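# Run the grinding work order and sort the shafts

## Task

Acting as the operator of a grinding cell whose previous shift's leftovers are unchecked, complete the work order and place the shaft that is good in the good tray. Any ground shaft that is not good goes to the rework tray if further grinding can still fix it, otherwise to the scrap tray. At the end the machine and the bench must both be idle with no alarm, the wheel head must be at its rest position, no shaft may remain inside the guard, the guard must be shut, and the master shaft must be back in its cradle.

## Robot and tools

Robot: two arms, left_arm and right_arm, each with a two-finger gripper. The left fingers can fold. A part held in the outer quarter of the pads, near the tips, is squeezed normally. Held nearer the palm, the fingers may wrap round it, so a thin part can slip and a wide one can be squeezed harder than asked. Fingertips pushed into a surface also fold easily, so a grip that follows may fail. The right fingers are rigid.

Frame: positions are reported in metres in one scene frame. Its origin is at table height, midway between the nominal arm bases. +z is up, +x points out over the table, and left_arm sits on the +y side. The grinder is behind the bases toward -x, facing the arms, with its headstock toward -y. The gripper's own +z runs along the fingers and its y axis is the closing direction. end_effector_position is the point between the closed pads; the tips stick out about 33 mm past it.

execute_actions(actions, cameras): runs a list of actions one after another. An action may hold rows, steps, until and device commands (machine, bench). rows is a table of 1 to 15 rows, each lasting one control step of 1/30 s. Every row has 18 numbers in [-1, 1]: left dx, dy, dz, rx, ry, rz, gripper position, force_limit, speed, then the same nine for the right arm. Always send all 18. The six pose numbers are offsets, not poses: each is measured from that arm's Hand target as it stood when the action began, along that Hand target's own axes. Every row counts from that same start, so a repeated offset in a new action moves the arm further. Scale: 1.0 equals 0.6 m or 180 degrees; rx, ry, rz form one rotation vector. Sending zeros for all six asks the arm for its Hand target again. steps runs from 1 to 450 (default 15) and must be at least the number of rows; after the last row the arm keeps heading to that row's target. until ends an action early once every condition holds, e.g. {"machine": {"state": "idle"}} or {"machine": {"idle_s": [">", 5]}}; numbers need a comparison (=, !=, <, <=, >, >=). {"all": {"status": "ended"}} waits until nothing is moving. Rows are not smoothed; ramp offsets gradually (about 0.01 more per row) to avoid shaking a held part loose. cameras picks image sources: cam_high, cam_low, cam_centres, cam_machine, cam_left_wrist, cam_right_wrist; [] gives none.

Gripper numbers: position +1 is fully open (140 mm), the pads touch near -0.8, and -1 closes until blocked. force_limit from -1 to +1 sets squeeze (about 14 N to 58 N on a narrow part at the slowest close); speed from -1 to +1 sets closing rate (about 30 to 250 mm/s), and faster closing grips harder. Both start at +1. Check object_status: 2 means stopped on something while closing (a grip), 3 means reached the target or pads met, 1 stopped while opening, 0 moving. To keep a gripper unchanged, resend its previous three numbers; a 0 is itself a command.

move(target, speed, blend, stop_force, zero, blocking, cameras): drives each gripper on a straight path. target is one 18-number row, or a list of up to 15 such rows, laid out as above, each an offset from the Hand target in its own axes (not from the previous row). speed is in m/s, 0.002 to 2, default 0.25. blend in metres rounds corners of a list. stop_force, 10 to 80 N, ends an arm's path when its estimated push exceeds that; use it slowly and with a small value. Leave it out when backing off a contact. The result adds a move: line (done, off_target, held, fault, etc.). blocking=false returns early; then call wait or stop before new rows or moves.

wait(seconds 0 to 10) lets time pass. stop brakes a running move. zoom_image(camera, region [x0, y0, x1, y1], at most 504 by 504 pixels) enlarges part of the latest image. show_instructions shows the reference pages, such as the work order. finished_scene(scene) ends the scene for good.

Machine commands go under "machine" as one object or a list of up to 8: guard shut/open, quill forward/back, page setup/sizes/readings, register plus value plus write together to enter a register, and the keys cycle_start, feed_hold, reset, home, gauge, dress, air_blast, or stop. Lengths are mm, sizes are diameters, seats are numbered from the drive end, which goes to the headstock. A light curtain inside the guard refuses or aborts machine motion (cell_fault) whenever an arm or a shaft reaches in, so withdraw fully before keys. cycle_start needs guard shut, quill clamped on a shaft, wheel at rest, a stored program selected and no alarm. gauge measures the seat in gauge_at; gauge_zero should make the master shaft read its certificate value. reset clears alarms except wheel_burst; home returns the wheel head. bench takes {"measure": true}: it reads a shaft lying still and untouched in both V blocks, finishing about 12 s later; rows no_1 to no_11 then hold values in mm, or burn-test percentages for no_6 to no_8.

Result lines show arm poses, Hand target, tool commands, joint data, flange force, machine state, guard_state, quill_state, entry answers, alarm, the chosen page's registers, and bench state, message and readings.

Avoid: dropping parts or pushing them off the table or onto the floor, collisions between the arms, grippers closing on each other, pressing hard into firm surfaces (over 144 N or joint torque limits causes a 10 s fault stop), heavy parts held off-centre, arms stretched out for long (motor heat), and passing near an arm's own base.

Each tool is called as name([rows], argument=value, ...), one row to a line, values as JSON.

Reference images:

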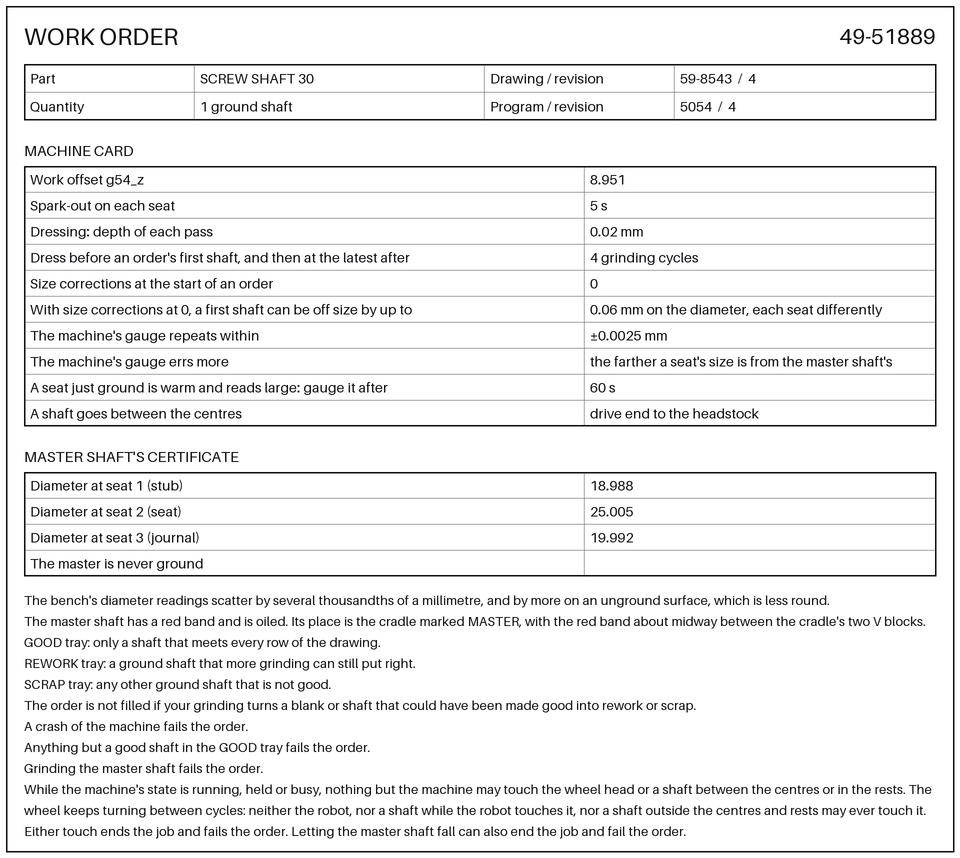

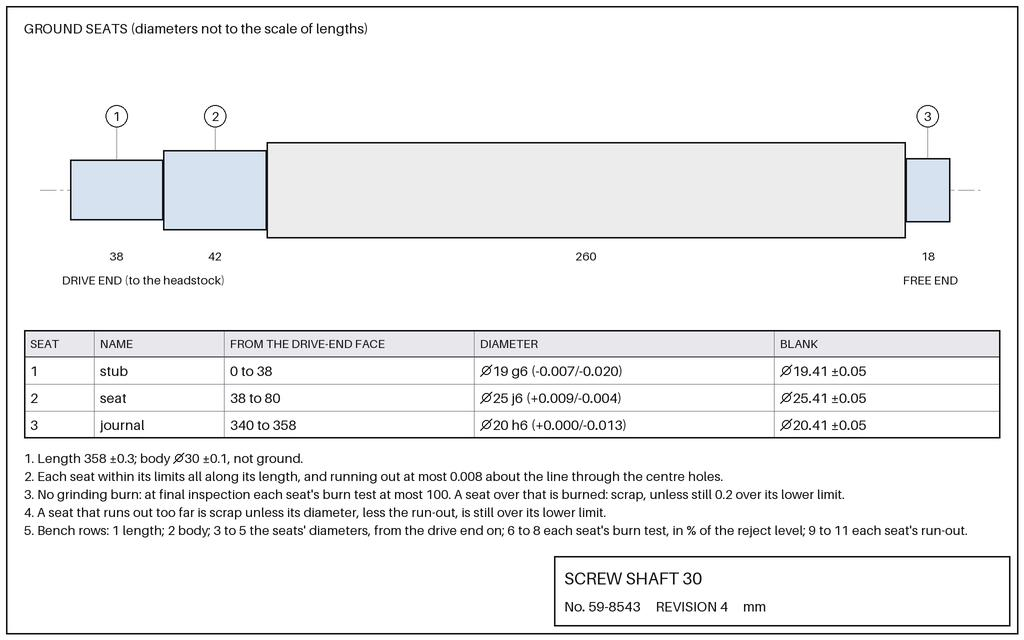

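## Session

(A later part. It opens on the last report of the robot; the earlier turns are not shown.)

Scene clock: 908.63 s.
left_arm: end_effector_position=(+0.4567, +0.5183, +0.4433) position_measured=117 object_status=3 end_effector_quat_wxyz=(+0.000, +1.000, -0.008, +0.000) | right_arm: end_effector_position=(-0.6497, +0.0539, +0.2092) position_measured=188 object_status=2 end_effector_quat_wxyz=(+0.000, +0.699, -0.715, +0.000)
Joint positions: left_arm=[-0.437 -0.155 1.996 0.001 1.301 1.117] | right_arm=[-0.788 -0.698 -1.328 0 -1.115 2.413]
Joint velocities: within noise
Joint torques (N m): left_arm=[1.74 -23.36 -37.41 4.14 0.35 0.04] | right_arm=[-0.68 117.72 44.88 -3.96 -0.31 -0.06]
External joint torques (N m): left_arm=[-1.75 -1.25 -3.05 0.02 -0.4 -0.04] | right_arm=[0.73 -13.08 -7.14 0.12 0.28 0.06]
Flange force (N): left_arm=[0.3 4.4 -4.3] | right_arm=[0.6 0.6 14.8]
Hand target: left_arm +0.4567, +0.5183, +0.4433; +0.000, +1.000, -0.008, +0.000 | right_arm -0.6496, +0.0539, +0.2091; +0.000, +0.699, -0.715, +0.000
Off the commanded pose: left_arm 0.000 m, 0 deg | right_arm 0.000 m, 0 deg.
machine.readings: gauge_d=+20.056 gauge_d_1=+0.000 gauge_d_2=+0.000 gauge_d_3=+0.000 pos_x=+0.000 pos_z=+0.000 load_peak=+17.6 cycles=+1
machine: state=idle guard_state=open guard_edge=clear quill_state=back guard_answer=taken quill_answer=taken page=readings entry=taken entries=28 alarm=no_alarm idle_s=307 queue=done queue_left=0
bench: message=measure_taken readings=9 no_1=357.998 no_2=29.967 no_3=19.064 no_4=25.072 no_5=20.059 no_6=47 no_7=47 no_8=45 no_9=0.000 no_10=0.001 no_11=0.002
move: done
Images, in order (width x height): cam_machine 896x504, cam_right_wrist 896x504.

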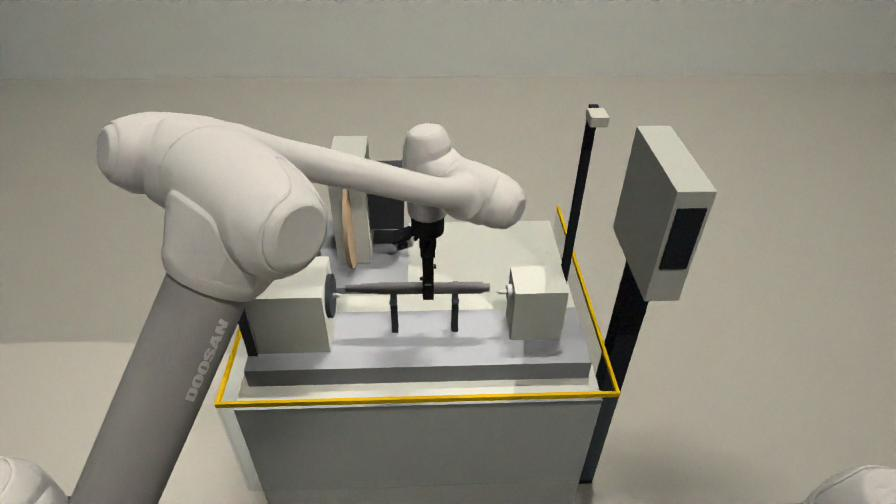

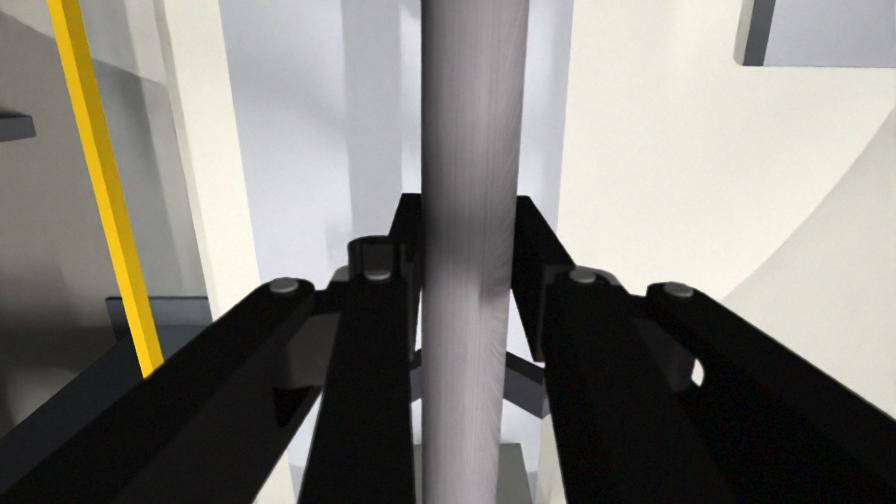

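move(target=[0,0,0,0,0,0,0.1,1,-1,0.01,-0.001,0,0,0,-0.0045,-1,1,-1], speed=0.05, cameras=[])

move(target=[0,0,0,0,0,0,0.1,1,-1,0,0,0.055,0,0,0,-1,1,-1], speed=0.015, stop_force=14, cameras=["cam_machine"])

zoom_image(camera="cam_machine", region=[310, 260, 520, 340])

Scene clock: 917.13 s.
left_arm: end_effector_position=(+0.4567, +0.5183, +0.4433) position_measured=117 object_status=3 end_effector_quat_wxyz=(+0.000, +1.000, -0.008, +0.000) | right_arm: end_effector_position=(-0.6492, +0.0479, +0.2091) position_measured=188 object_status=2 end_effector_quat_wxyz=(+0.000, +0.704, -0.710, +0.000)
Joint positions: left_arm=[-0.437 -0.155 1.996 0.001 1.301 1.117] | right_arm=[-0.783 -0.692 -1.34 0 -1.11 2.404]
Joint velocities: within noise
Joint torques (N m): left_arm=[1.8 -23.32 -37.5 4.17 0.36 0.07] | right_arm=[-0.95 116.88 45.03 -3.98 -0.31 -0.05]
External joint torques (N m): left_arm=[-1.9 -1.14 -3.02 0 -0.42 -0.07] | right_arm=[1.12 -13.68 -7.64 0.17 0.27 0.05]
Flange force (N): left_arm=[0.3 4.9 -4.2] | right_arm=[1.2 0.7 15.6]
Hand target: left_arm +0.4567, +0.5183, +0.4433; +0.000, +1.000, -0.008, +0.000 | right_arm -0.6492, +0.0479, +0.2091; +0.000, +0.704, -0.710, +0.000
Off the commanded pose: left_arm 0.000 m, 0 deg | right_arm 0.000 m, 0 deg.
machine.readings: gauge_d=+20.056 gauge_d_1=+0.000 gauge_d_2=+0.000 gauge_d_3=+0.000 pos_x=+0.000 pos_z=+0.000 load_peak=+17.6 cycles=+1
machine: state=idle guard_state=open guard_edge=clear quill_state=back guard_answer=taken quill_answer=taken page=readings entry=taken entries=28 alarm=no_alarm idle_s=315 queue=done queue_left=0
bench: message=measure_taken readings=9 no_1=357.998 no_2=29.967 no_3=19.064 no_4=25.072 no_5=20.059 no_6=47 no_7=47 no_8=45 no_9=0.000 no_10=0.001 no_11=0.002
move: done
No camera images: "cameras" was empty.

Scene clock: 918.97 s.
left_arm: end_effector_position=(+0.4567, +0.5183, +0.4433) position_measured=117 object_status=3 end_effector_quat_wxyz=(+0.000, +1.000, -0.008, +0.000) | right_arm: end_effector_position=(-0.6492, +0.0479, +0.1906) position_measured=188 object_status=2 end_effector_quat_wxyz=(+0.000, +0.704, -0.710, +0.000)
Joint positions: left_arm=[-0.437 -0.155 1.996 0.001 1.301 1.117] | right_arm=[-0.783 -0.706 -1.352 0 -1.083 2.404]
Joint velocities: within noise
Joint torques (N m): left_arm=[0.91 -23.28 -37.69 4.13 0.4 0.01] | right_arm=[0.35 85.23 32.28 -3.56 3.73 0.5]
External joint torques (N m): left_arm=[-0.91 -0.97 -2.68 0.03 -0.46 -0.01] | right_arm=[-0.1 17.56 4.3 -0.16 -3.77 -0.5]
Flange force (N): left_arm=[1.2 2.7 -3.5] | right_arm=[6.3 -7.4 -21.5]
Hand target: left_arm +0.4567, +0.5183, +0.4433; +0.000, +1.000, -0.008, +0.000 | right_arm -0.6492, +0.0479, +0.1906; +0.000, +0.704, -0.710, +0.000 (not the last commanded pose)
Off the commanded pose: left_arm 0.000 m, 0 deg | right_arm 0.014 m, 0 deg.
machine.readings: gauge_d=+20.056 gauge_d_1=+0.000 gauge_d_2=+0.000 gauge_d_3=+0.000 pos_x=+0.000 pos_z=+0.000 load_peak=+17.6 cycles=+1
machine: state=idle guard_state=open guard_edge=clear quill_state=back guard_answer=taken quill_answer=taken page=readings entry=taken entries=28 alarm=no_alarm idle_s=317 queue=done queue_left=0
bench: message=measure_taken readings=9 no_1=357.998 no_2=29.967 no_3=19.064 no_4=25.072 no_5=20.059 no_6=47 no_7=47 no_8=45 no_9=0.000 no_10=0.001 no_11=0.002
move: contact (right_arm)
Images, in order (width x height): cam_machine 896x504.

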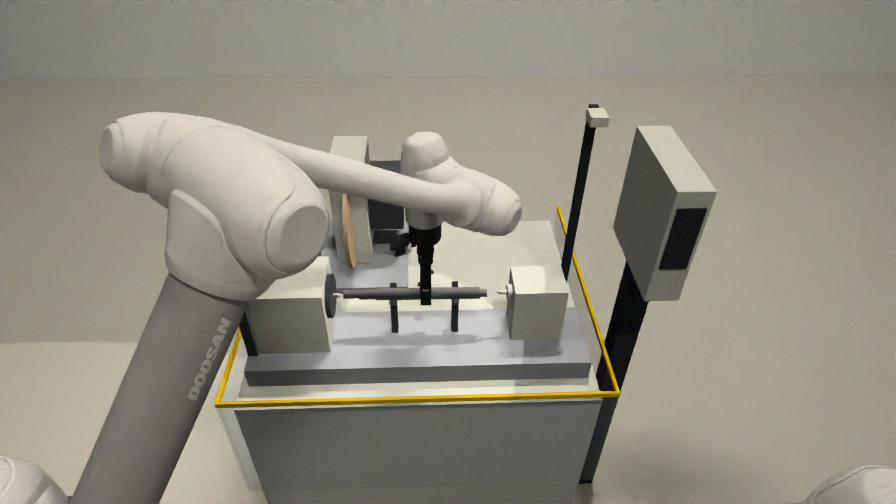

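Scaled by 2.400 from the camera's 896x504 image, which has a finer 1280x720 frame.

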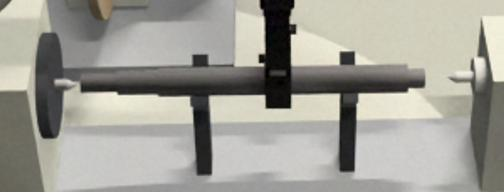

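execute_actions([
  {"rows":[[0,0,0,0,0,0,0.1,1,-1,0,0,0,0,0,0,0.1,1,-1]],"steps":60},
], cameras=[])

move([
  [0,0,0,0,0,0,0.1,1,-1,0,0,-0.12,0,0,0,0.1,1,-1],
  [0,0,0,0,0,0,0.1,1,-1,0,0,-0.5,0,0,0,0.1,1,-1],
  [0,0,0,0,0,0,0.1,1,-1,0.02,-0.7,-0.55,0,0,0,0.1,1,-1],
], speed=[0.1,0.3,0.35], blend=[0,0.05,0], cameras=[])

execute_actions([
  {"machine":[{"quill":"forward"},{"guard":"shut"}],"steps":240,"until":{"machine":{"guard_state":"shut"}}},
], cameras=["cam_centres"])

Scene clock: 927.97 s.
left_arm: end_effector_position=(+0.4567, +0.5183, +0.4433) position_measured=117 object_status=3 end_effector_quat_wxyz=(+0.000, +1.000, -0.008, +0.000) | right_arm: end_effector_position=(-0.6492, +0.0479, +0.1906) position_measured=117 object_status=3 end_effector_quat_wxyz=(+0.000, +0.704, -0.710, +0.000)
Joint positions: left_arm=[-0.437 -0.155 1.996 0.001 1.301 1.117] | right_arm=[-0.783 -0.706 -1.352 0 -1.083 2.404]
Joint velocities: within noise
Joint torques (N m): left_arm=[1.6 -23.41 -37.47 4.15 0.35 0.05] | right_arm=[-1.07 103.25 35.95 -4.21 -0.17 -0.06]
External joint torques (N m): left_arm=[-1.71 -0.87 -2.95 0 -0.4 -0.05] | right_arm=[1.16 0.86 1.05 0.45 0.14 0.06]
Flange force (N): left_arm=[0.9 4.6 -4.0] | right_arm=[0.1 1.9 -1.1]
Hand target: left_arm +0.4567, +0.5183, +0.4433; +0.000, +1.000, -0.008, +0.000 | right_arm -0.6492, +0.0479, +0.1906; +0.000, +0.704, -0.710, +0.000
Off the commanded pose: left_arm 0.000 m, 0 deg | right_arm 0.000 m, 0 deg.
machine.readings: gauge_d=+20.056 gauge_d_1=+0.000 gauge_d_2=+0.000 gauge_d_3=+0.000 pos_x=+0.000 pos_z=+0.000 load_peak=+17.6 cycles=+1
machine: state=idle guard_state=open guard_edge=clear quill_state=back guard_answer=taken quill_answer=taken page=readings entry=taken entries=28 alarm=no_alarm idle_s=326 queue=done queue_left=0
bench: message=measure_taken readings=9 no_1=357.998 no_2=29.967 no_3=19.064 no_4=25.072 no_5=20.059 no_6=47 no_7=47 no_8=45 no_9=0.000 no_10=0.001 no_11=0.002
No camera images: "cameras" was empty.

Scene clock: 931.13 s.
left_arm: end_effector_position=(+0.4567, +0.5183, +0.4433) position_measured=117 object_status=3 end_effector_quat_wxyz=(+0.000, +1.000, -0.008, +0.000) | right_arm: end_effector_position=(-0.2295, +0.0321, +0.5205) position_measured=117 object_status=3 end_effector_quat_wxyz=(+0.000, +0.704, -0.710, +0.000)
Joint positions: left_arm=[-0.437 -0.155 1.996 0.001 1.301 1.117] | right_arm=[-1.221 -0.16 -1.539 0 -1.442 1.966]
Joint velocities: within noise
Joint torques (N m): left_arm=[1.1 -23.24 -37.53 4.15 0.32 -0.03] | right_arm=[-1.25 57.36 40.61 -4.63 -0.16 -0.11]
External joint torques (N m): left_arm=[-1.19 -1.02 -2.94 0.01 -0.38 0.03] | right_arm=[1.33 0.39 0.65 0.41 0.11 0.12]
Flange force (N): left_arm=[1.2 3.3 -4.1] | right_arm=[0.3 2.2 -0.9]
Hand target: left_arm +0.4567, +0.5183, +0.4433; +0.000, +1.000, -0.008, +0.000 | right_arm -0.2294, +0.0321, +0.5206; +0.000, +0.704, -0.710, +0.000
Off the commanded pose: left_arm 0.000 m, 0 deg | right_arm 0.000 m, 0 deg.
machine.readings: gauge_d=+20.056 gauge_d_1=+0.000 gauge_d_2=+0.000 gauge_d_3=+0.000 pos_x=+0.000 pos_z=+0.000 load_peak=+17.6 cycles=+1
machine: state=idle guard_state=open guard_edge=clear quill_state=back guard_answer=taken quill_answer=taken page=readings entry=taken entries=28 alarm=no_alarm idle_s=329 queue=done queue_left=0
bench: message=measure_taken readings=9 no_1=357.998 no_2=29.967 no_3=19.064 no_4=25.072 no_5=20.059 no_6=47 no_7=47 no_8=45 no_9=0.000 no_10=0.001 no_11=0.002
move: done
No camera images: "cameras" was empty.

Scene clock: 936.23 s.
left_arm: end_effector_position=(+0.4567, +0.5183, +0.4433) position_measured=117 object_status=3 end_effector_quat_wxyz=(+0.000, +1.000, -0.008, +0.000) | right_arm: end_effector_position=(-0.2294, +0.0321, +0.5206) position_measured=117 object_status=3 end_effector_quat_wxyz=(+0.000, +0.704, -0.710, +0.000)
Joint positions: left_arm=[-0.437 -0.155 1.996 0.001 1.301 1.117] | right_arm=[-1.221 -0.16 -1.539 0 -1.442 1.966]
Joint velocities: within noise
Joint torques (N m): left_arm=[1.42 -23.26 -37.45 4.17 0.38 0.03] | right_arm=[-1.19 58.02 40.49 -4.62 -0.11 -0.09]
External joint torques (N m): left_arm=[-1.35 -1.48 -3.1 0.01 -0.43 -0.03] | right_arm=[1.31 -1.02 0.57 0.42 0.06 0.09]
Flange force (N): left_arm=[0.5 3.5 -4.4] | right_arm=[-1.7 2.9 -0.6]
Hand target: left_arm +0.4567, +0.5183, +0.4433; +0.000, +1.000, -0.008, +0.000 | right_arm -0.2294, +0.0321, +0.5206; +0.000, +0.704, -0.710, +0.000
Tool commands: left_gripper/position=+0.1 left_gripper/force_limit=+1.0 left_gripper/speed=-1.0 right_gripper/position=+0.1 right_gripper/force_limit=+1.0 right_gripper/speed=-1.0
Off the commanded pose: left_arm 0.000 m, 0 deg | right_arm 0.000 m, 0 deg.
machine.readings: gauge_d=+20.056 gauge_d_1=+0.000 gauge_d_2=+0.000 gauge_d_3=+0.000 pos_x=+0.000 pos_z=+0.000 load_peak=+17.6 cycles=+1
machine: state=idle guard_state=shut guard_edge=clear quill_state=clamped guard_answer=taken quill_answer=taken page=readings entry=taken entries=28 alarm=no_alarm idle_s=334 queue=running queue_left=0
bench: message=measure_taken readings=9 no_1=357.998 no_2=29.967 no_3=19.064 no_4=25.072 no_5=20.059 no_6=47 no_7=47 no_8=45 no_9=0.000 no_10=0.001 no_11=0.002
Images, in order (width x height): cam_centres 896x504.

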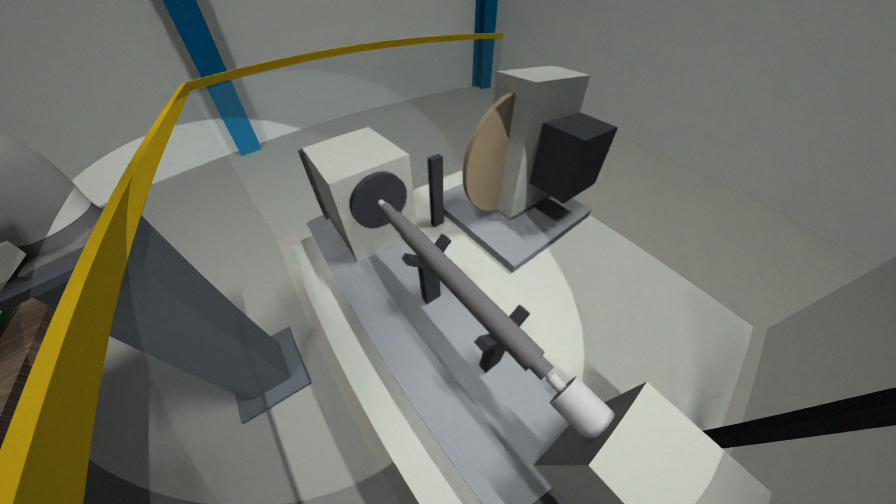

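execute_actions([
  {"machine":[{"register":"gauge_at","value":1,"write":true,"gauge":true},{"register":"gauge_at","value":2,"write":true,"gauge":true},{"register":"gauge_at","value":3,"write":true,"gauge":true},{"register":"size_1","value":0.011,"write":true},{"register":"size_2","value":0.0115,"write":true},{"register":"size_3","value":0.018,"write":true}],"steps":450,"until":{"machine":{"queue":"done"}}},
], cameras=[])

Scene clock: 952.40 s.
left_arm: end_effector_position=(+0.4567, +0.5183, +0.4433) position_measured=117 object_status=3 end_effector_quat_wxyz=(+0.000, +1.000, -0.008, +0.000) | right_arm: end_effector_position=(-0.2294, +0.0321, +0.5206) position_measured=117 object_status=3 end_effector_quat_wxyz=(+0.000, +0.704, -0.710, +0.000)
Joint positions: left_arm=[-0.437 -0.155 1.996 0.001 1.301 1.117] | right_arm=[-1.221 -0.16 -1.539 0 -1.442 1.966]
Joint velocities: within noise
Joint torques (N m): left_arm=[1.59 -23.32 -37.29 4.13 0.34 0.01] | right_arm=[-0.93 57.64 40.66 -4.56 -0.17 -0.03]
External joint torques (N m): left_arm=[-1.6 -1.77 -3.33 0.05 -0.38 -0.01] | right_arm=[0.97 0.09 0.6 0.34 0.12 0.03]
Flange force (N): left_arm=[0.1 3.9 -5.0] | right_arm=[-0.3 1.7 -0.7]
Hand target: left_arm +0.4567, +0.5183, +0.4433; +0.000, +1.000, -0.008, +0.000 | right_arm -0.2294, +0.0321, +0.5206; +0.000, +0.704, -0.710, +0.000
Tool commands: left_gripper/position=+0.1 left_gripper/force_limit=+1.0 left_gripper/speed=-1.0 right_gripper/position=+0.1 right_gripper/force_limit=+1.0 right_gripper/speed=-1.0
Off the commanded pose: left_arm 0.000 m, 0 deg | right_arm 0.000 m, 0 deg.
machine.readings: gauge_d=+20.057 gauge_d_1=+19.058 gauge_d_2=+25.074 gauge_d_3=+20.057 pos_x=+0.000 pos_z=+0.000 load_peak=+17.6 cycles=+1
machine: state=idle guard_state=shut guard_edge=clear quill_state=clamped guard_answer=taken quill_answer=taken page=readings entry=taken entries=37 alarm=no_alarm idle_s=350 queue=done queue_left=0
bench: message=measure_taken readings=9 no_1=357.998 no_2=29.967 no_3=19.064 no_4=25.072 no_5=20.059 no_6=47 no_7=47 no_8=45 no_9=0.000 no_10=0.001 no_11=0.002
No camera images: "cameras" was empty.

Consistent. Grind.

execute_actions([
  {"machine":{"cycle_start":true,"page":"sizes"},"steps":450,"until":{"machine":{"state":"done"}}},
], cameras=[])

execute_actions([
  {"machine":{"page":"readings"},"steps":450,"until":{"machine":{"state":["!=","running"]}}},
  {"steps":450,"until":{"machine":{"state":["!=","running"]}}},
], cameras=[])

execute_actions([
  {"steps":450,"until":{"machine":{"state":["!=","running"]}}},
  {"steps":450,"until":{"machine":{"state":["!=","running"]}}},
], cameras=[])

execute_actions([
  {"steps":450,"until":{"machine":{"state":["!=","running"]}}},
  {"steps":450,"until":{"machine":{"state":["!=","running"]}}},
], cameras=[])

execute_actions([
  {"steps":450,"until":{"machine":{"state":["!=","running"]}}},
  {"steps":450,"until":{"machine":{"state":["!=","running"]}}},
], cameras=[])

execute_actions([
  {"steps":450,"until":{"machine":{"state":["!=","running"]}}},
  {"steps":450,"until":{"machine":{"state":["!=","running"]}}},
], cameras=[])

Scene clock: 976.13 s.
left_arm: end_effector_position=(+0.4567, +0.5183, +0.4433) position_measured=117 object_status=3 end_effector_quat_wxyz=(+0.000, +1.000, -0.008, +0.000) | right_arm: end_effector_position=(-0.2294, +0.0321, +0.5206) position_measured=117 object_status=3 end_effector_quat_wxyz=(+0.000, +0.704, -0.710, +0.000)
Joint positions: left_arm=[-0.437 -0.155 1.996 0.001 1.301 1.117] | right_arm=[-1.221 -0.16 -1.539 0 -1.442 1.966]
Joint velocities: within noise
Joint torques (N m): left_arm=[1.46 -23.18 -37.49 4.16 0.3 0.02] | right_arm=[-0.69 58.34 40.67 -4.53 -0.21 -0.11]
External joint torques (N m): left_arm=[-1.71 -1.29 -3.04 -0.01 -0.36 -0.02] | right_arm=[0.79 -0.96 0.51 0.31 0.16 0.11]
Flange force (N): left_arm=[0.3 4.3 -4.4] | right_arm=[-1.8 2.1 -0.3]
Hand target: left_arm +0.4567, +0.5183, +0.4433; +0.000, +1.000, -0.008, +0.000 | right_arm -0.2294, +0.0321, +0.5206; +0.000, +0.704, -0.710, +0.000
Tool commands: left_gripper/position=+0.1 left_gripper/force_limit=+1.0 left_gripper/speed=-1.0 right_gripper/position=+0.1 right_gripper/force_limit=+1.0 right_gripper/speed=-1.0
Off the commanded pose: left_arm 0.000 m, 0 deg | right_arm 0.000 m, 0 deg.
machine.sizes: size_1=+0.011 size_2=+0.011 size_3=+0.018 aim_1=+18.986 aim_2=+25.003 aim_3=+19.994
machine: state=running guard_state=shut guard_edge=clear quill_state=clamped guard_answer=taken quill_answer=taken page=sizes entry=taken entries=38 alarm=no_alarm idle_s=374 queue=running queue_left=0
bench: message=measure_taken readings=9 no_1=357.998 no_2=29.967 no_3=19.064 no_4=25.072 no_5=20.059 no_6=47 no_7=47 no_8=45 no_9=0.000 no_10=0.001 no_11=0.002
No camera images: "cameras" was empty.

Scene clock: 1006.33 s.
left_arm: end_effector_position=(+0.4567, +0.5183, +0.4433) position_measured=117 object_status=3 end_effector_quat_wxyz=(+0.000, +1.000, -0.008, +0.000) | right_arm: end_effector_position=(-0.2294, +0.0321, +0.5206) position_measured=117 object_status=3 end_effector_quat_wxyz=(+0.000, +0.704, -0.710, +0.000)
Joint positions: left_arm=[-0.437 -0.155 1.996 0.001 1.301 1.117] | right_arm=[-1.221 -0.16 -1.539 0 -1.442 1.966]
Joint velocities: within noise
Joint torques (N m): left_arm=[1.47 -22.96 -37.42 4.21 0.35 0.03] | right_arm=[-1.3 57.88 40.47 -4.6 -0.16 -0.1]
External joint torques (N m): left_arm=[-1.39 -2.2 -3.25 -0.03 -0.4 -0.03] | right_arm=[1.29 0.36 0.91 0.37 0.1 0.1]
External joint torques at the end of the 1st action: left_arm=[-1.6 -1.43 -3.16 0.03 -0.38 -0.08] | right_arm=[1.5 -0.3 0.39 0.42 0.14 0.12]
Flange force (N): left_arm=[-0.5 3.2 -5.0] | right_arm=[-0.2 2.3 -1.3]
Flange force at the end of the 1st action (N): left_arm=[0.3 4.2 -4.6] | right_arm=[-0.2 2.7 -0.3]
Hand target: left_arm +0.4567, +0.5183, +0.4433; +0.000, +1.000, -0.008, +0.000 | right_arm -0.2294, +0.0321, +0.5206; +0.000, +0.704, -0.710, +0.000
Tool commands: left_gripper/position=+0.1 left_gripper/force_limit=+1.0 left_gripper/speed=-1.0 right_gripper/position=+0.1 right_gripper/force_limit=+1.0 right_gripper/speed=-1.0
Off the commanded pose: left_arm 0.000 m, 0 deg | right_arm 0.000 m, 0 deg.
machine.readings: gauge_d=+20.057 gauge_d_1=+0.000 gauge_d_2=+0.000 gauge_d_3=+0.000 pos_x=-341.457 pos_z=+19.000 load_peak=+0.0 cycles=+1
machine: state=running guard_state=shut guard_edge=clear quill_state=clamped guard_answer=taken quill_answer=taken page=readings entry=taken entries=38 alarm=no_alarm idle_s=404 queue=done queue_left=0
bench: message=measure_taken readings=9 no_1=357.998 no_2=29.967 no_3=19.064 no_4=25.072 no_5=20.059 no_6=47 no_7=47 no_8=45 no_9=0.000 no_10=0.001 no_11=0.002
No camera images: "cameras" was empty.

Scene clock: 1036.53 s.
left_arm: end_effector_position=(+0.4567, +0.5183, +0.4433) position_measured=117 object_status=3 end_effector_quat_wxyz=(+0.000, +1.000, -0.008, +0.000) | right_arm: end_effector_position=(-0.2294, +0.0321, +0.5206) position_measured=117 object_status=3 end_effector_quat_wxyz=(+0.000, +0.704, -0.710, +0.000)
Joint positions: left_arm=[-0.437 -0.155 1.996 0.001 1.301 1.117] | right_arm=[-1.221 -0.16 -1.539 0 -1.442 1.966]
Joint velocities: within noise
Joint torques (N m): left_arm=[1.5 -23.94 -37.74 4.13 0.36 -0.01] | right_arm=[-0.6 58.01 40.78 -4.61 -0.19 -0.1]
External joint torques (N m): left_arm=[-1.74 -0.35 -2.7 0.03 -0.41 0.01] | right_arm=[0.61 -0.04 0.49 0.39 0.13 0.1]
External joint torques at the end of the 1st action: left_arm=[-1.56 -0.57 -2.84 -0.05 -0.36 -0.05] | right_arm=[1.33 -0.59 0.34 0.4 0.07 0.08]
Flange force (N): left_arm=[1.4 4.7 -3.3] | right_arm=[-0.5 1.3 -0.5]
Flange force at the end of the 1st action (N): left_arm=[1.3 4.4 -3.7] | right_arm=[-0.7 2.5 -0.3]
Hand target: left_arm +0.4567, +0.5183, +0.4433; +0.000, +1.000, -0.008, +0.000 | right_arm -0.2294, +0.0321, +0.5206; +0.000, +0.704, -0.710, +0.000
Tool commands: left_gripper/position=+0.1 left_gripper/force_limit=+1.0 left_gripper/speed=-1.0 right_gripper/position=+0.1 right_gripper/force_limit=+1.0 right_gripper/speed=-1.0
Off the commanded pose: left_arm 0.000 m, 0 deg | right_arm 0.000 m, 0 deg.
machine.readings: gauge_d=+20.057 gauge_d_1=+0.000 gauge_d_2=+0.000 gauge_d_3=+0.000 pos_x=-341.575 pos_z=+19.000 load_peak=+3.0 cycles=+1
machine: state=running guard_state=shut guard_edge=clear quill_state=clamped guard_answer=taken quill_answer=taken page=readings entry=taken entries=38 alarm=no_alarm idle_s=433 queue=done queue_left=0
bench: message=measure_taken readings=9 no_1=357.998 no_2=29.967 no_3=19.064 no_4=25.072 no_5=20.059 no_6=47 no_7=47 no_8=45 no_9=0.000 no_10=0.001 no_11=0.002
No camera images: "cameras" was empty.

Scene clock: 1066.73 s.
left_arm: end_effector_position=(+0.4567, +0.5183, +0.4433) position_measured=117 object_status=3 end_effector_quat_wxyz=(+0.000, +1.000, -0.008, +0.000) | right_arm: end_effector_position=(-0.2294, +0.0321, +0.5206) position_measured=117 object_status=3 end_effector_quat_wxyz=(+0.000, +0.704, -0.710, +0.000)
Joint positions: left_arm=[-0.437 -0.155 1.996 0.001 1.301 1.117] | right_arm=[-1.221 -0.16 -1.539 0 -1.442 1.966]
Joint velocities: within noise
Joint torques (N m): left_arm=[1.39 -23.27 -37.65 4.09 0.34 0.01] | right_arm=[-0.87 57.72 40.44 -4.61 -0.16 -0.06]
External joint torques (N m): left_arm=[-1.37 -1.59 -2.82 0.08 -0.38 -0.01] | right_arm=[0.91 -0.19 0.77 0.4 0.12 0.06]
External joint torques at the end of the 1st action: left_arm=[-1.56 -1.34 -2.81 -0.02 -0.36 0.01] | right_arm=[1.45 -0.3 0.76 0.35 0.13 0.16]
Flange force (N): left_arm=[-0.1 3.3 -4.2] | right_arm=[-1.0 1.9 -1.0]
Flange force at the end of the 1st action (N): left_arm=[0.1 3.8 -4.1] | right_arm=[-0.8 2.9 -0.9]
Hand target: left_arm +0.4567, +0.5183, +0.4433; +0.000, +1.000, -0.008, +0.000 | right_arm -0.2294, +0.0321, +0.5206; +0.000, +0.704, -0.710, +0.000
Tool commands: left_gripper/position=+0.1 left_gripper/force_limit=+1.0 left_gripper/speed=-1.0 right_gripper/position=+0.1 right_gripper/force_limit=+1.0 right_gripper/speed=-1.0
Off the commanded pose: left_arm 0.000 m, 0 deg | right_arm 0.000 m, 0 deg.
machine.readings: gauge_d=+20.057 gauge_d_1=+0.000 gauge_d_2=+0.000 gauge_d_3=+0.000 pos_x=-335.160 pos_z=+59.000 load_peak=+3.0 cycles=+1
machine: state=running guard_state=shut guard_edge=clear quill_state=clamped guard_answer=taken quill_answer=taken page=readings entry=taken entries=38 alarm=no_alarm idle_s=463 queue=done queue_left=0
bench: message=measure_taken readings=9 no_1=357.998 no_2=29.967 no_3=19.064 no_4=25.072 no_5=20.059 no_6=47 no_7=47 no_8=45 no_9=0.000 no_10=0.001 no_11=0.002
No camera images: "cameras" was empty.

Scene clock: 1096.93 s.
left_arm: end_effector_position=(+0.4567, +0.5183, +0.4433) position_measured=117 object_status=3 end_effector_quat_wxyz=(+0.000, +1.000, -0.008, +0.000) | right_arm: end_effector_position=(-0.2294, +0.0321, +0.5206) position_measured=117 object_status=3 end_effector_quat_wxyz=(+0.000, +0.704, -0.710, +0.000)
Joint positions: left_arm=[-0.437 -0.155 1.996 0.001 1.301 1.117] | right_arm=[-1.221 -0.16 -1.539 0 -1.442 1.966]
Joint velocities: within noise
Joint torques (N m): left_arm=[1.32 -23.56 -37.71 4.17 0.32 0] | right_arm=[-0.82 57.38 40.89 -4.59 -0.19 -0.06]
External joint torques (N m): left_arm=[-1.4 -0.76 -2.73 -0.01 -0.38 0] | right_arm=[0.8 0.63 0.44 0.36 0.14 0.06]
External joint torques at the end of the 1st action: left_arm=[-1.9 -1.06 -2.79 -0.03 -0.43 -0.05] | right_arm=[1.09 -0.13 0.28 0.35 0.09 0.1]
Flange force (N): left_arm=[1.1 3.8 -3.6] | right_arm=[0.7 1.1 -0.6]
Flange force at the end of the 1st action (N): left_arm=[0.2 4.8 -3.8] | right_arm=[0.0 1.9 -0.3]
Hand target: left_arm +0.4567, +0.5183, +0.4433; +0.000, +1.000, -0.008, +0.000 | right_arm -0.2294, +0.0321, +0.5206; +0.000, +0.704, -0.710, +0.000
Tool commands: left_gripper/position=+0.1 left_gripper/force_limit=+1.0 left_gripper/speed=-1.0 right_gripper/position=+0.1 right_gripper/force_limit=+1.0 right_gripper/speed=-1.0
Off the commanded pose: left_arm 0.000 m, 0 deg | right_arm 0.000 m, 0 deg.
machine.readings: gauge_d=+20.057 gauge_d_1=+0.000 gauge_d_2=+0.000 gauge_d_3=+0.000 pos_x=-335.462 pos_z=+59.000 load_peak=+3.0 cycles=+1
machine: state=running guard_state=shut guard_edge=clear quill_state=clamped guard_answer=taken quill_answer=taken page=readings entry=taken entries=38 alarm=no_alarm idle_s=493 queue=done queue_left=0
bench: message=measure_taken readings=9 no_1=357.998 no_2=29.967 no_3=19.064 no_4=25.072 no_5=20.059 no_6=47 no_7=47 no_8=45 no_9=0.000 no_10=0.001 no_11=0.002
No camera images: "cameras" was empty.

Scene clock: 1127.13 s.
left_arm: end_effector_position=(+0.4567, +0.5183, +0.4433) position_measured=117 object_status=3 end_effector_quat_wxyz=(+0.000, +1.000, -0.008, +0.000) | right_arm: end_effector_position=(-0.2294, +0.0321, +0.5206) position_measured=117 object_status=3 end_effector_quat_wxyz=(+0.000, +0.704, -0.710, +0.000)
Joint positions: left_arm=[-0.437 -0.155 1.996 0.001 1.301 1.117] | right_arm=[-1.221 -0.16 -1.539 0 -1.442 1.966]
Joint velocities: within noise
Joint torques (N m): left_arm=[1.14 -23.39 -37.41 4.15 0.44 -0.01] | right_arm=[-1.14 57.69 40.79 -4.57 -0.16 -0.1]
External joint torques (N m): left_arm=[-1.21 -1.11 -3.14 0.02 -0.49 0.01] | right_arm=[1.08 0.95 0.68 0.32 0.1 0.1]
External joint torques at the end of the 1st action: left_arm=[-1.85 -0.68 -3.02 0.02 -0.43 0.01] | right_arm=[1.24 -0.64 0.27 0.37 0.16 0.12]
Flange force (N): left_arm=[1.3 3.4 -4.2] | right_arm=[0.9 1.6 -1.1]
Flange force at the end of the 1st action (N): left_arm=[1.2 4.9 -3.9] | right_arm=[-0.6 2.4 0.0]
Hand target: left_arm +0.4567, +0.5183, +0.4433; +0.000, +1.000, -0.008, +0.000 | right_arm -0.2294, +0.0321, +0.5206; +0.000, +0.704, -0.710, +0.000
Tool commands: left_gripper/position=+0.1 left_gripper/force_limit=+1.0 left_gripper/speed=-1.0 right_gripper/position=+0.1 right_gripper/force_limit=+1.0 right_gripper/speed=-1.0
Off the commanded pose: left_arm 0.000 m, 0 deg | right_arm 0.000 m, 0 deg.
machine.readings: gauge_d=+20.057 gauge_d_1=+0.000 gauge_d_2=+0.000 gauge_d_3=+0.000 pos_x=-335.564 pos_z=+59.000 load_peak=+4.5 cycles=+1
machine: state=running guard_state=shut guard_edge=clear quill_state=clamped guard_answer=taken quill_answer=taken page=readings entry=taken entries=38 alarm=no_alarm idle_s=523 queue=done queue_left=0
bench: message=measure_taken readings=9 no_1=357.998 no_2=29.967 no_3=19.064 no_4=25.072 no_5=20.059 no_6=47 no_7=47 no_8=45 no_9=0.000 no_10=0.001 no_11=0.002
No camera images: "cameras" was empty.

execute_actions([
  {"steps":450,"until":{"machine":{"state":["!=","running"]}}},
  {"steps":450,"until":{"machine":{"state":["!=","running"]}}},
  {"steps":450,"until":{"machine":{"state":["!=","running"]}}},
], cameras=[])

execute_actions([
  {"steps":450,"until":{"machine":{"state":["!=","running"]}}},
  {"steps":450,"until":{"machine":{"state":["!=","running"]}}},
  {"steps":450,"until":{"machine":{"state":["!=","running"]}}},
], cameras=[])

execute_actions([
  {"steps":450,"until":{"machine":{"state":["!=","running"]}}},
  {"steps":450,"until":{"machine":{"idle_s":["<",70]}}},
], cameras=[])

Scene clock: 1177.60 s.
left_arm: end_effector_position=(+0.4567, +0.5183, +0.4433) position_measured=117 object_status=3 end_effector_quat_wxyz=(+0.000, +1.000, -0.008, +0.000) | right_arm: end_effector_position=(-0.2294, +0.0321, +0.5206) position_measured=117 object_status=3 end_effector_quat_wxyz=(+0.000, +0.704, -0.710, +0.000)
Joint positions: left_arm=[-0.437 -0.155 1.996 0.001 1.301 1.117] | right_arm=[-1.221 -0.16 -1.539 0 -1.442 1.966]
Joint velocities: within noise
Joint torques (N m): left_arm=[1.27 -23.4 -37.42 4.18 0.32 0.01] | right_arm=[-0.95 57.87 40.72 -4.63 -0.19 -0.16]
External joint torques (N m): left_arm=[-1.25 -1.33 -2.99 -0.02 -0.37 -0.01] | right_arm=[1.03 -0.24 0.54 0.41 0.15 0.16]
External joint torques at the end of the 1st action: left_arm=[-1.62 -1.42 -3.17 0.03 -0.43 -0.02] | right_arm=[1.29 -1.09 0.4 0.49 0.06 0.08]
External joint torques at the end of the 2nd action: left_arm=[-1.31 -1.31 -3.04 0.03 -0.41 -0.03] | right_arm=[0.78 -0.74 0.31 0.35 0.08 0.14]
Flange force (N): left_arm=[0.6 3.3 -4.3] | right_arm=[-0.6 2.1 -0.5]
Flange force at the end of the 1st action (N): left_arm=[0.4 4.1 -4.5] | right_arm=[-1.5 2.8 -0.3]
Flange force at the end of the 2nd action (N): left_arm=[0.7 3.5 -4.3] | right_arm=[-1.1 1.9 -0.2]
Hand target: left_arm +0.4567, +0.5183, +0.4433; +0.000, +1.000, -0.008, +0.000 | right_arm -0.2294, +0.0321, +0.5206; +0.000, +0.704, -0.710, +0.000
Tool commands: left_gripper/position=+0.1 left_gripper/force_limit=+1.0 left_gripper/speed=-1.0 right_gripper/position=+0.1 right_gripper/force_limit=+1.0 right_gripper/speed=-1.0
Off the commanded pose: left_arm 0.000 m, 0 deg | right_arm 0.000 m, 0 deg.
machine.readings: gauge_d=+20.057 gauge_d_1=+0.000 gauge_d_2=+0.000 gauge_d_3=+0.000 pos_x=-340.353 pos_z=+349.000 load_peak=+4.5 cycles=+1
machine: state=running guard_state=shut guard_edge=clear quill_state=clamped guard_answer=taken quill_answer=taken page=readings entry=taken entries=38 alarm=no_alarm idle_s=573 queue=done queue_left=0
bench: message=measure_taken readings=9 no_1=357.998 no_2=29.967 no_3=19.064 no_4=25.072 no_5=20.059 no_6=47 no_7=47 no_8=45 no_9=0.000 no_10=0.001 no_11=0.002
No camera images: "cameras" was empty.

Scene clock: 1222.80 s.
left_arm: end_effector_position=(+0.4567, +0.5183, +0.4433) position_measured=117 object_status=3 end_effector_quat_wxyz=(+0.000, +1.000, -0.008, +0.000) | right_arm: end_effector_position=(-0.2294, +0.0321, +0.5206) position_measured=117 object_status=3 end_effector_quat_wxyz=(+0.000, +0.704, -0.710, +0.000)
Joint positions: left_arm=[-0.437 -0.155 1.996 0.001 1.301 1.117] | right_arm=[-1.221 -0.16 -1.539 0 -1.442 1.966]
Joint velocities: within noise
Joint torques (N m): left_arm=[1.43 -22.92 -37.48 4.18 0.38 0.02] | right_arm=[-1.12 57.44 40.75 -4.56 -0.19 -0.05]
External joint torques (N m): left_arm=[-1.29 -1.62 -3.01 0 -0.44 -0.02] | right_arm=[1.2 0.19 0.42 0.35 0.14 0.05]
External joint torques at the end of the 1st action: left_arm=[-1.29 -0.88 -3.13 -0.07 -0.44 0.01] | right_arm=[1.46 0.2 0.6 0.37 0.13 0.09]
External joint torques at the end of the 2nd action: left_arm=[-1.32 -2.09 -3.07 0.02 -0.41 -0.02] | right_arm=[0.78 0.14 0.55 0.34 0.06 0.08]
Flange force (N): left_arm=[0.2 3.3 -4.3] | right_arm=[0.3 1.9 -0.5]
Flange force at the end of the 1st action (N): left_arm=[1.6 3.7 -4.2] | right_arm=[0.2 2.5 -0.7]
Flange force at the end of the 2nd action (N): left_arm=[-0.5 3.0 -4.7] | right_arm=[-0.2 1.5 -0.8]
Hand target: left_arm +0.4567, +0.5183, +0.4433; +0.000, +1.000, -0.008, +0.000 | right_arm -0.2294, +0.0321, +0.5206; +0.000, +0.704, -0.710, +0.000
Tool commands: left_gripper/position=+0.1 left_gripper/force_limit=+1.0 left_gripper/speed=-1.0 right_gripper/position=+0.1 right_gripper/force_limit=+1.0 right_gripper/speed=-1.0
Off the commanded pose: left_arm 0.000 m, 0 deg | right_arm 0.000 m, 0 deg.
machine.readings: gauge_d=+20.057 gauge_d_1=+0.000 gauge_d_2=+0.000 gauge_d_3=+0.000 pos_x=-340.573 pos_z=+349.000 load_peak=+4.5 cycles=+1
machine: state=running guard_state=shut guard_edge=clear quill_state=clamped guard_answer=taken quill_answer=taken page=readings entry=taken entries=38 alarm=no_alarm idle_s=618 queue=done queue_left=0
bench: message=measure_taken readings=9 no_1=357.998 no_2=29.967 no_3=19.064 no_4=25.072 no_5=20.059 no_6=47 no_7=47 no_8=45 no_9=0.000 no_10=0.001 no_11=0.002
No camera images: "cameras" was empty.

Scene clock: 1235.80 s.
left_arm: end_effector_position=(+0.4567, +0.5183, +0.4433) position_measured=117 object_status=3 end_effector_quat_wxyz=(+0.000, +1.000, -0.008, +0.000) | right_arm: end_effector_position=(-0.2294, +0.0321, +0.5206) position_measured=117 object_status=3 end_effector_quat_wxyz=(+0.000, +0.704, -0.710, +0.000)
Joint positions: left_arm=[-0.437 -0.155 1.996 0.001 1.301 1.117] | right_arm=[-1.221 -0.16 -1.539 0 -1.442 1.966]
Joint velocities: within noise
Joint torques (N m): left_arm=[1.48 -23.22 -37.56 4.26 0.36 0.08] | right_arm=[-1.07 57.6 40.93 -4.55 -0.16 -0.04]
External joint torques (N m): left_arm=[-1.71 -0.9 -2.8 -0.11 -0.41 -0.08] | right_arm=[1.13 -0.02 0.28 0.34 0.1 0.04]
External joint torques at the end of the 1st action: left_arm=[-1.52 -0.79 -3.07 -0.02 -0.43 -0.09] | right_arm=[0.89 0.19 0.5 0.34 0.1 0.08]
Flange force (N): left_arm=[0.6 4.6 -3.7] | right_arm=[0.2 1.8 -0.2]
Flange force at the end of the 1st action (N): left_arm=[1.3 4.4 -4.1] | right_arm=[0.0 1.6 -0.6]
Hand target: left_arm +0.4567, +0.5183, +0.4433; +0.000, +1.000, -0.008, +0.000 | right_arm -0.2294, +0.0321, +0.5206; +0.000, +0.704, -0.710, +0.000
Tool commands: left_gripper/position=+0.1 left_gripper/force_limit=+1.0 left_gripper/speed=-1.0 right_gripper/position=+0.1 right_gripper/force_limit=+1.0 right_gripper/speed=-1.0
Off the commanded pose: left_arm 0.000 m, 0 deg | right_arm 0.000 m, 0 deg.
machine.readings: gauge_d=+20.057 gauge_d_1=+0.000 gauge_d_2=+0.000 gauge_d_3=+0.000 pos_x=+0.000 pos_z=+0.000 load_peak=+4.5 cycles=+2
machine: state=done guard_state=shut guard_edge=clear quill_state=clamped guard_answer=taken quill_answer=taken page=readings entry=taken entries=38 alarm=no_alarm idle_s=0 queue=done queue_left=0
bench: message=measure_taken readings=9 no_1=357.998 no_2=29.967 no_3=19.064 no_4=25.072 no_5=20.059 no_6=47 no_7=47 no_8=45 no_9=0.000 no_10=0.001 no_11=0.002
No camera images: "cameras" was empty.

execute_actions([
  {"steps":450,"until":{"machine":{"idle_s":[">",61]}}},
  {"steps":450,"until":{"machine":{"idle_s":[">",61]}}},
  {"steps":450,"until":{"machine":{"idle_s":[">",61]}}},
  {"steps":450,"until":{"machine":{"idle_s":[">",61]}}},
  {"machine":[{"register":"gauge_at","value":1,"write":true,"gauge":true},{"register":"gauge_at","value":2,"write":true,"gauge":true},{"register":"gauge_at","value":3,"write":true,"gauge":true}],"steps":450,"until":{"machine":{"queue":"done"}}},
], cameras=[])

execute_actions([
  {"machine":[{"register":"gauge_at","value":1,"write":true,"gauge":true},{"register":"gauge_at","value":2,"write":true,"gauge":true},{"register":"gauge_at","value":3,"write":true,"gauge":true}],"steps":450,"until":{"machine":{"queue":"done"}}},
], cameras=[])

execute_actions([
  {"machine":[{"register":"gauge_at","value":1,"write":true,"gauge":true},{"register":"gauge_at","value":2,"write":true,"gauge":true},{"register":"gauge_at","value":3,"write":true,"gauge":true}],"steps":450,"until":{"machine":{"queue":"done"}}},
], cameras=[])

Scene clock: 1309.97 s.
left_arm: end_effector_position=(+0.4567, +0.5183, +0.4433) position_measured=117 object_status=3 end_effector_quat_wxyz=(+0.000, +1.000, -0.008, +0.000) | right_arm: end_effector_position=(-0.2294, +0.0321, +0.5206) position_measured=117 object_status=3 end_effector_quat_wxyz=(+0.000, +0.704, -0.710, +0.000)
Joint positions: left_arm=[-0.437 -0.155 1.996 0.001 1.301 1.117] | right_arm=[-1.221 -0.16 -1.539 0 -1.442 1.966]
Joint velocities: within noise
Joint torques (N m): left_arm=[0.96 -23.28 -37.61 4.19 0.37 0.02] | right_arm=[-0.77 57.39 40.64 -4.6 -0.16 -0.16]
External joint torques (N m): left_arm=[-0.93 -1.46 -2.76 -0.04 -0.41 -0.03] | right_arm=[0.7 1.43 0.9 0.35 0.1 0.16]
External joint torques at the end of the 1st action: left_arm=[-1.08 -1.65 -2.96 -0.01 -0.41 0] | right_arm=[0.94 0.35 0.76 0.42 0.13 0.13]
External joint torques at the end of the 2nd action: left_arm=[-1.15 -1.42 -3.08 0.02 -0.43 -0.01] | right_arm=[1.12 -0.18 0.54 0.43 0.1 0.05]
External joint torques at the end of the 3rd action: left_arm=[-1.53 -1.12 -3.14 0.02 -0.44 -0.01] | right_arm=[1.49 -0.2 0.42 0.37 0.18 0.07]
External joint torques at the end of the 4th action: left_arm=[-0.96 -0.86 -2.77 0.01 -0.43 -0.02] | right_arm=[1.32 -1.42 0.23 0.38 0.15 0.07]
Flange force (N): left_arm=[0.5 2.5 -4.0] | right_arm=[1.1 1.0 -1.5]
Flange force at the end of the 1st action (N): left_arm=[0.3 2.7 -4.3] | right_arm=[-0.2 1.8 -1.0]
Flange force at the end of the 2nd action (N): left_arm=[0.7 3.1 -4.4] | right_arm=[-0.5 2.1 -0.6]
Flange force at the end of the 3rd action (N): left_arm=[0.9 4.1 -4.3] | right_arm=[-0.1 2.6 -0.3]
Flange force at the end of the 4th action (N): left_arm=[1.4 2.9 -3.6] | right_arm=[-1.7 2.9 0.2]
Hand target: left_arm +0.4567, +0.5183, +0.4433; +0.000, +1.000, -0.008, +0.000 | right_arm -0.2294, +0.0321, +0.5206; +0.000, +0.704, -0.710, +0.000
Tool commands: left_gripper/position=+0.1 left_gripper/force_limit=+1.0 left_gripper/speed=-1.0 right_gripper/position=+0.1 right_gripper/force_limit=+1.0 right_gripper/speed=-1.0
Off the commanded pose: left_arm 0.000 m, 0 deg | right_arm 0.000 m, 0 deg.
machine.readings: gauge_d=+19.996 gauge_d_1=+18.994 gauge_d_2=+25.009 gauge_d_3=+19.996 pos_x=+0.000 pos_z=+0.000 load_peak=+4.5 cycles=+2
machine: state=done guard_state=shut guard_edge=clear quill_state=clamped guard_answer=taken quill_answer=taken page=readings entry=taken entries=44 alarm=no_alarm idle_s=74 queue=done queue_left=0
bench: message=measure_taken readings=9 no_1=357.998 no_2=29.967 no_3=19.064 no_4=25.072 no_5=20.059 no_6=47 no_7=47 no_8=45 no_9=0.000 no_10=0.001 no_11=0.002
No camera images: "cameras" was empty.

Scene clock: 1322.30 s.
left_arm: end_effector_position=(+0.4567, +0.5183, +0.4433) position_measured=117 object_status=3 end_effector_quat_wxyz=(+0.000, +1.000, -0.008, +0.000) | right_arm: end_effector_position=(-0.2294, +0.0321, +0.5206) position_measured=117 object_status=3 end_effector_quat_wxyz=(+0.000, +0.704, -0.710, +0.000)
Joint positions: left_arm=[-0.437 -0.155 1.996 0.001 1.301 1.117] | right_arm=[-1.221 -0.16 -1.539 0 -1.442 1.966]
Joint velocities: within noise
Joint torques (N m): left_arm=[1.31 -23.26 -37.6 4.19 0.36 0.05] | right_arm=[-0.88 57.91 40.79 -4.62 -0.12 -0.12]
External joint torques (N m): left_arm=[-1.39 -1.24 -2.82 -0.03 -0.41 -0.05] | right_arm=[1.03 -0.79 0.28 0.42 0.07 0.12]
Flange force (N): left_arm=[0.4 3.6 -3.9] | right_arm=[-1.0 2.2 -0.1]
Hand target: left_arm +0.4567, +0.5183, +0.4433; +0.000, +1.000, -0.008, +0.000 | right_arm -0.2294, +0.0321, +0.5206; +0.000, +0.704, -0.710, +0.000
Tool commands: left_gripper/position=+0.1 left_gripper/force_limit=+1.0 left_gripper/speed=-1.0 right_gripper/position=+0.1 right_gripper/force_limit=+1.0 right_gripper/speed=-1.0
Off the commanded pose: left_arm 0.000 m, 0 deg | right_arm 0.000 m, 0 deg.
machine.readings: gauge_d=+19.995 gauge_d_1=+18.994 gauge_d_2=+25.009 gauge_d_3=+19.995 pos_x=+0.000 pos_z=+0.000 load_peak=+4.5 cycles=+2
machine: state=done guard_state=shut guard_edge=clear quill_state=clamped guard_answer=taken quill_answer=taken page=readings entry=taken entries=50 alarm=no_alarm idle_s=86 queue=done queue_left=0
bench: message=measure_taken readings=9 no_1=357.998 no_2=29.967 no_3=19.064 no_4=25.072 no_5=20.059 no_6=47 no_7=47 no_8=45 no_9=0.000 no_10=0.001 no_11=0.002
No camera images: "cameras" was empty.

Scene clock: 1334.63 s.
left_arm: end_effector_position=(+0.4567, +0.5183, +0.4433) position_measured=117 object_status=3 end_effector_quat_wxyz=(+0.000, +1.000, -0.008, +0.000) | right_arm: end_effector_position=(-0.2294, +0.0321, +0.5206) position_measured=117 object_status=3 end_effector_quat_wxyz=(+0.000, +0.704, -0.710, +0.000)
Joint positions: left_arm=[-0.437 -0.155 1.996 0.001 1.301 1.117] | right_arm=[-1.221 -0.16 -1.539 0 -1.442 1.966]
Joint velocities: within noise
Joint torques (N m): left_arm=[1.48 -23.25 -37.45 4.15 0.41 0.08] | right_arm=[-1.11 58.16 40.79 -4.6 -0.14 -0.1]
External joint torques (N m): left_arm=[-1.47 -1.5 -3.05 0.02 -0.46 -0.08] | right_arm=[1.27 -1.35 0.19 0.41 0.1 0.1]
Flange force (N): left_arm=[0.2 3.8 -4.3] | right_arm=[-1.5 2.8 0.2]
Hand target: left_arm +0.4567, +0.5183, +0.4433; +0.000, +1.000, -0.008, +0.000 | right_arm -0.2294, +0.0321, +0.5206; +0.000, +0.704, -0.710, +0.000
Tool commands: left_gripper/position=+0.1 left_gripper/force_limit=+1.0 left_gripper/speed=-1.0 right_gripper/position=+0.1 right_gripper/force_limit=+1.0 right_gripper/speed=-1.0
Off the commanded pose: left_arm 0.000 m, 0 deg | right_arm 0.000 m, 0 deg.
machine.readings: gauge_d=+19.996 gauge_d_1=+18.994 gauge_d_2=+25.009 gauge_d_3=+19.996 pos_x=+0.000 pos_z=+0.000 load_peak=+4.5 cycles=+2
machine: state=done guard_state=shut guard_edge=clear quill_state=clamped guard_answer=taken quill_answer=taken page=readings entry=taken entries=56 alarm=no_alarm idle_s=98 queue=done queue_left=0
bench: message=measure_taken readings=9 no_1=357.998 no_2=29.967 no_3=19.064 no_4=25.072 no_5=20.059 no_6=47 no_7=47 no_8=45 no_9=0.000 no_10=0.001 no_11=0.002
No camera images: "cameras" was empty.


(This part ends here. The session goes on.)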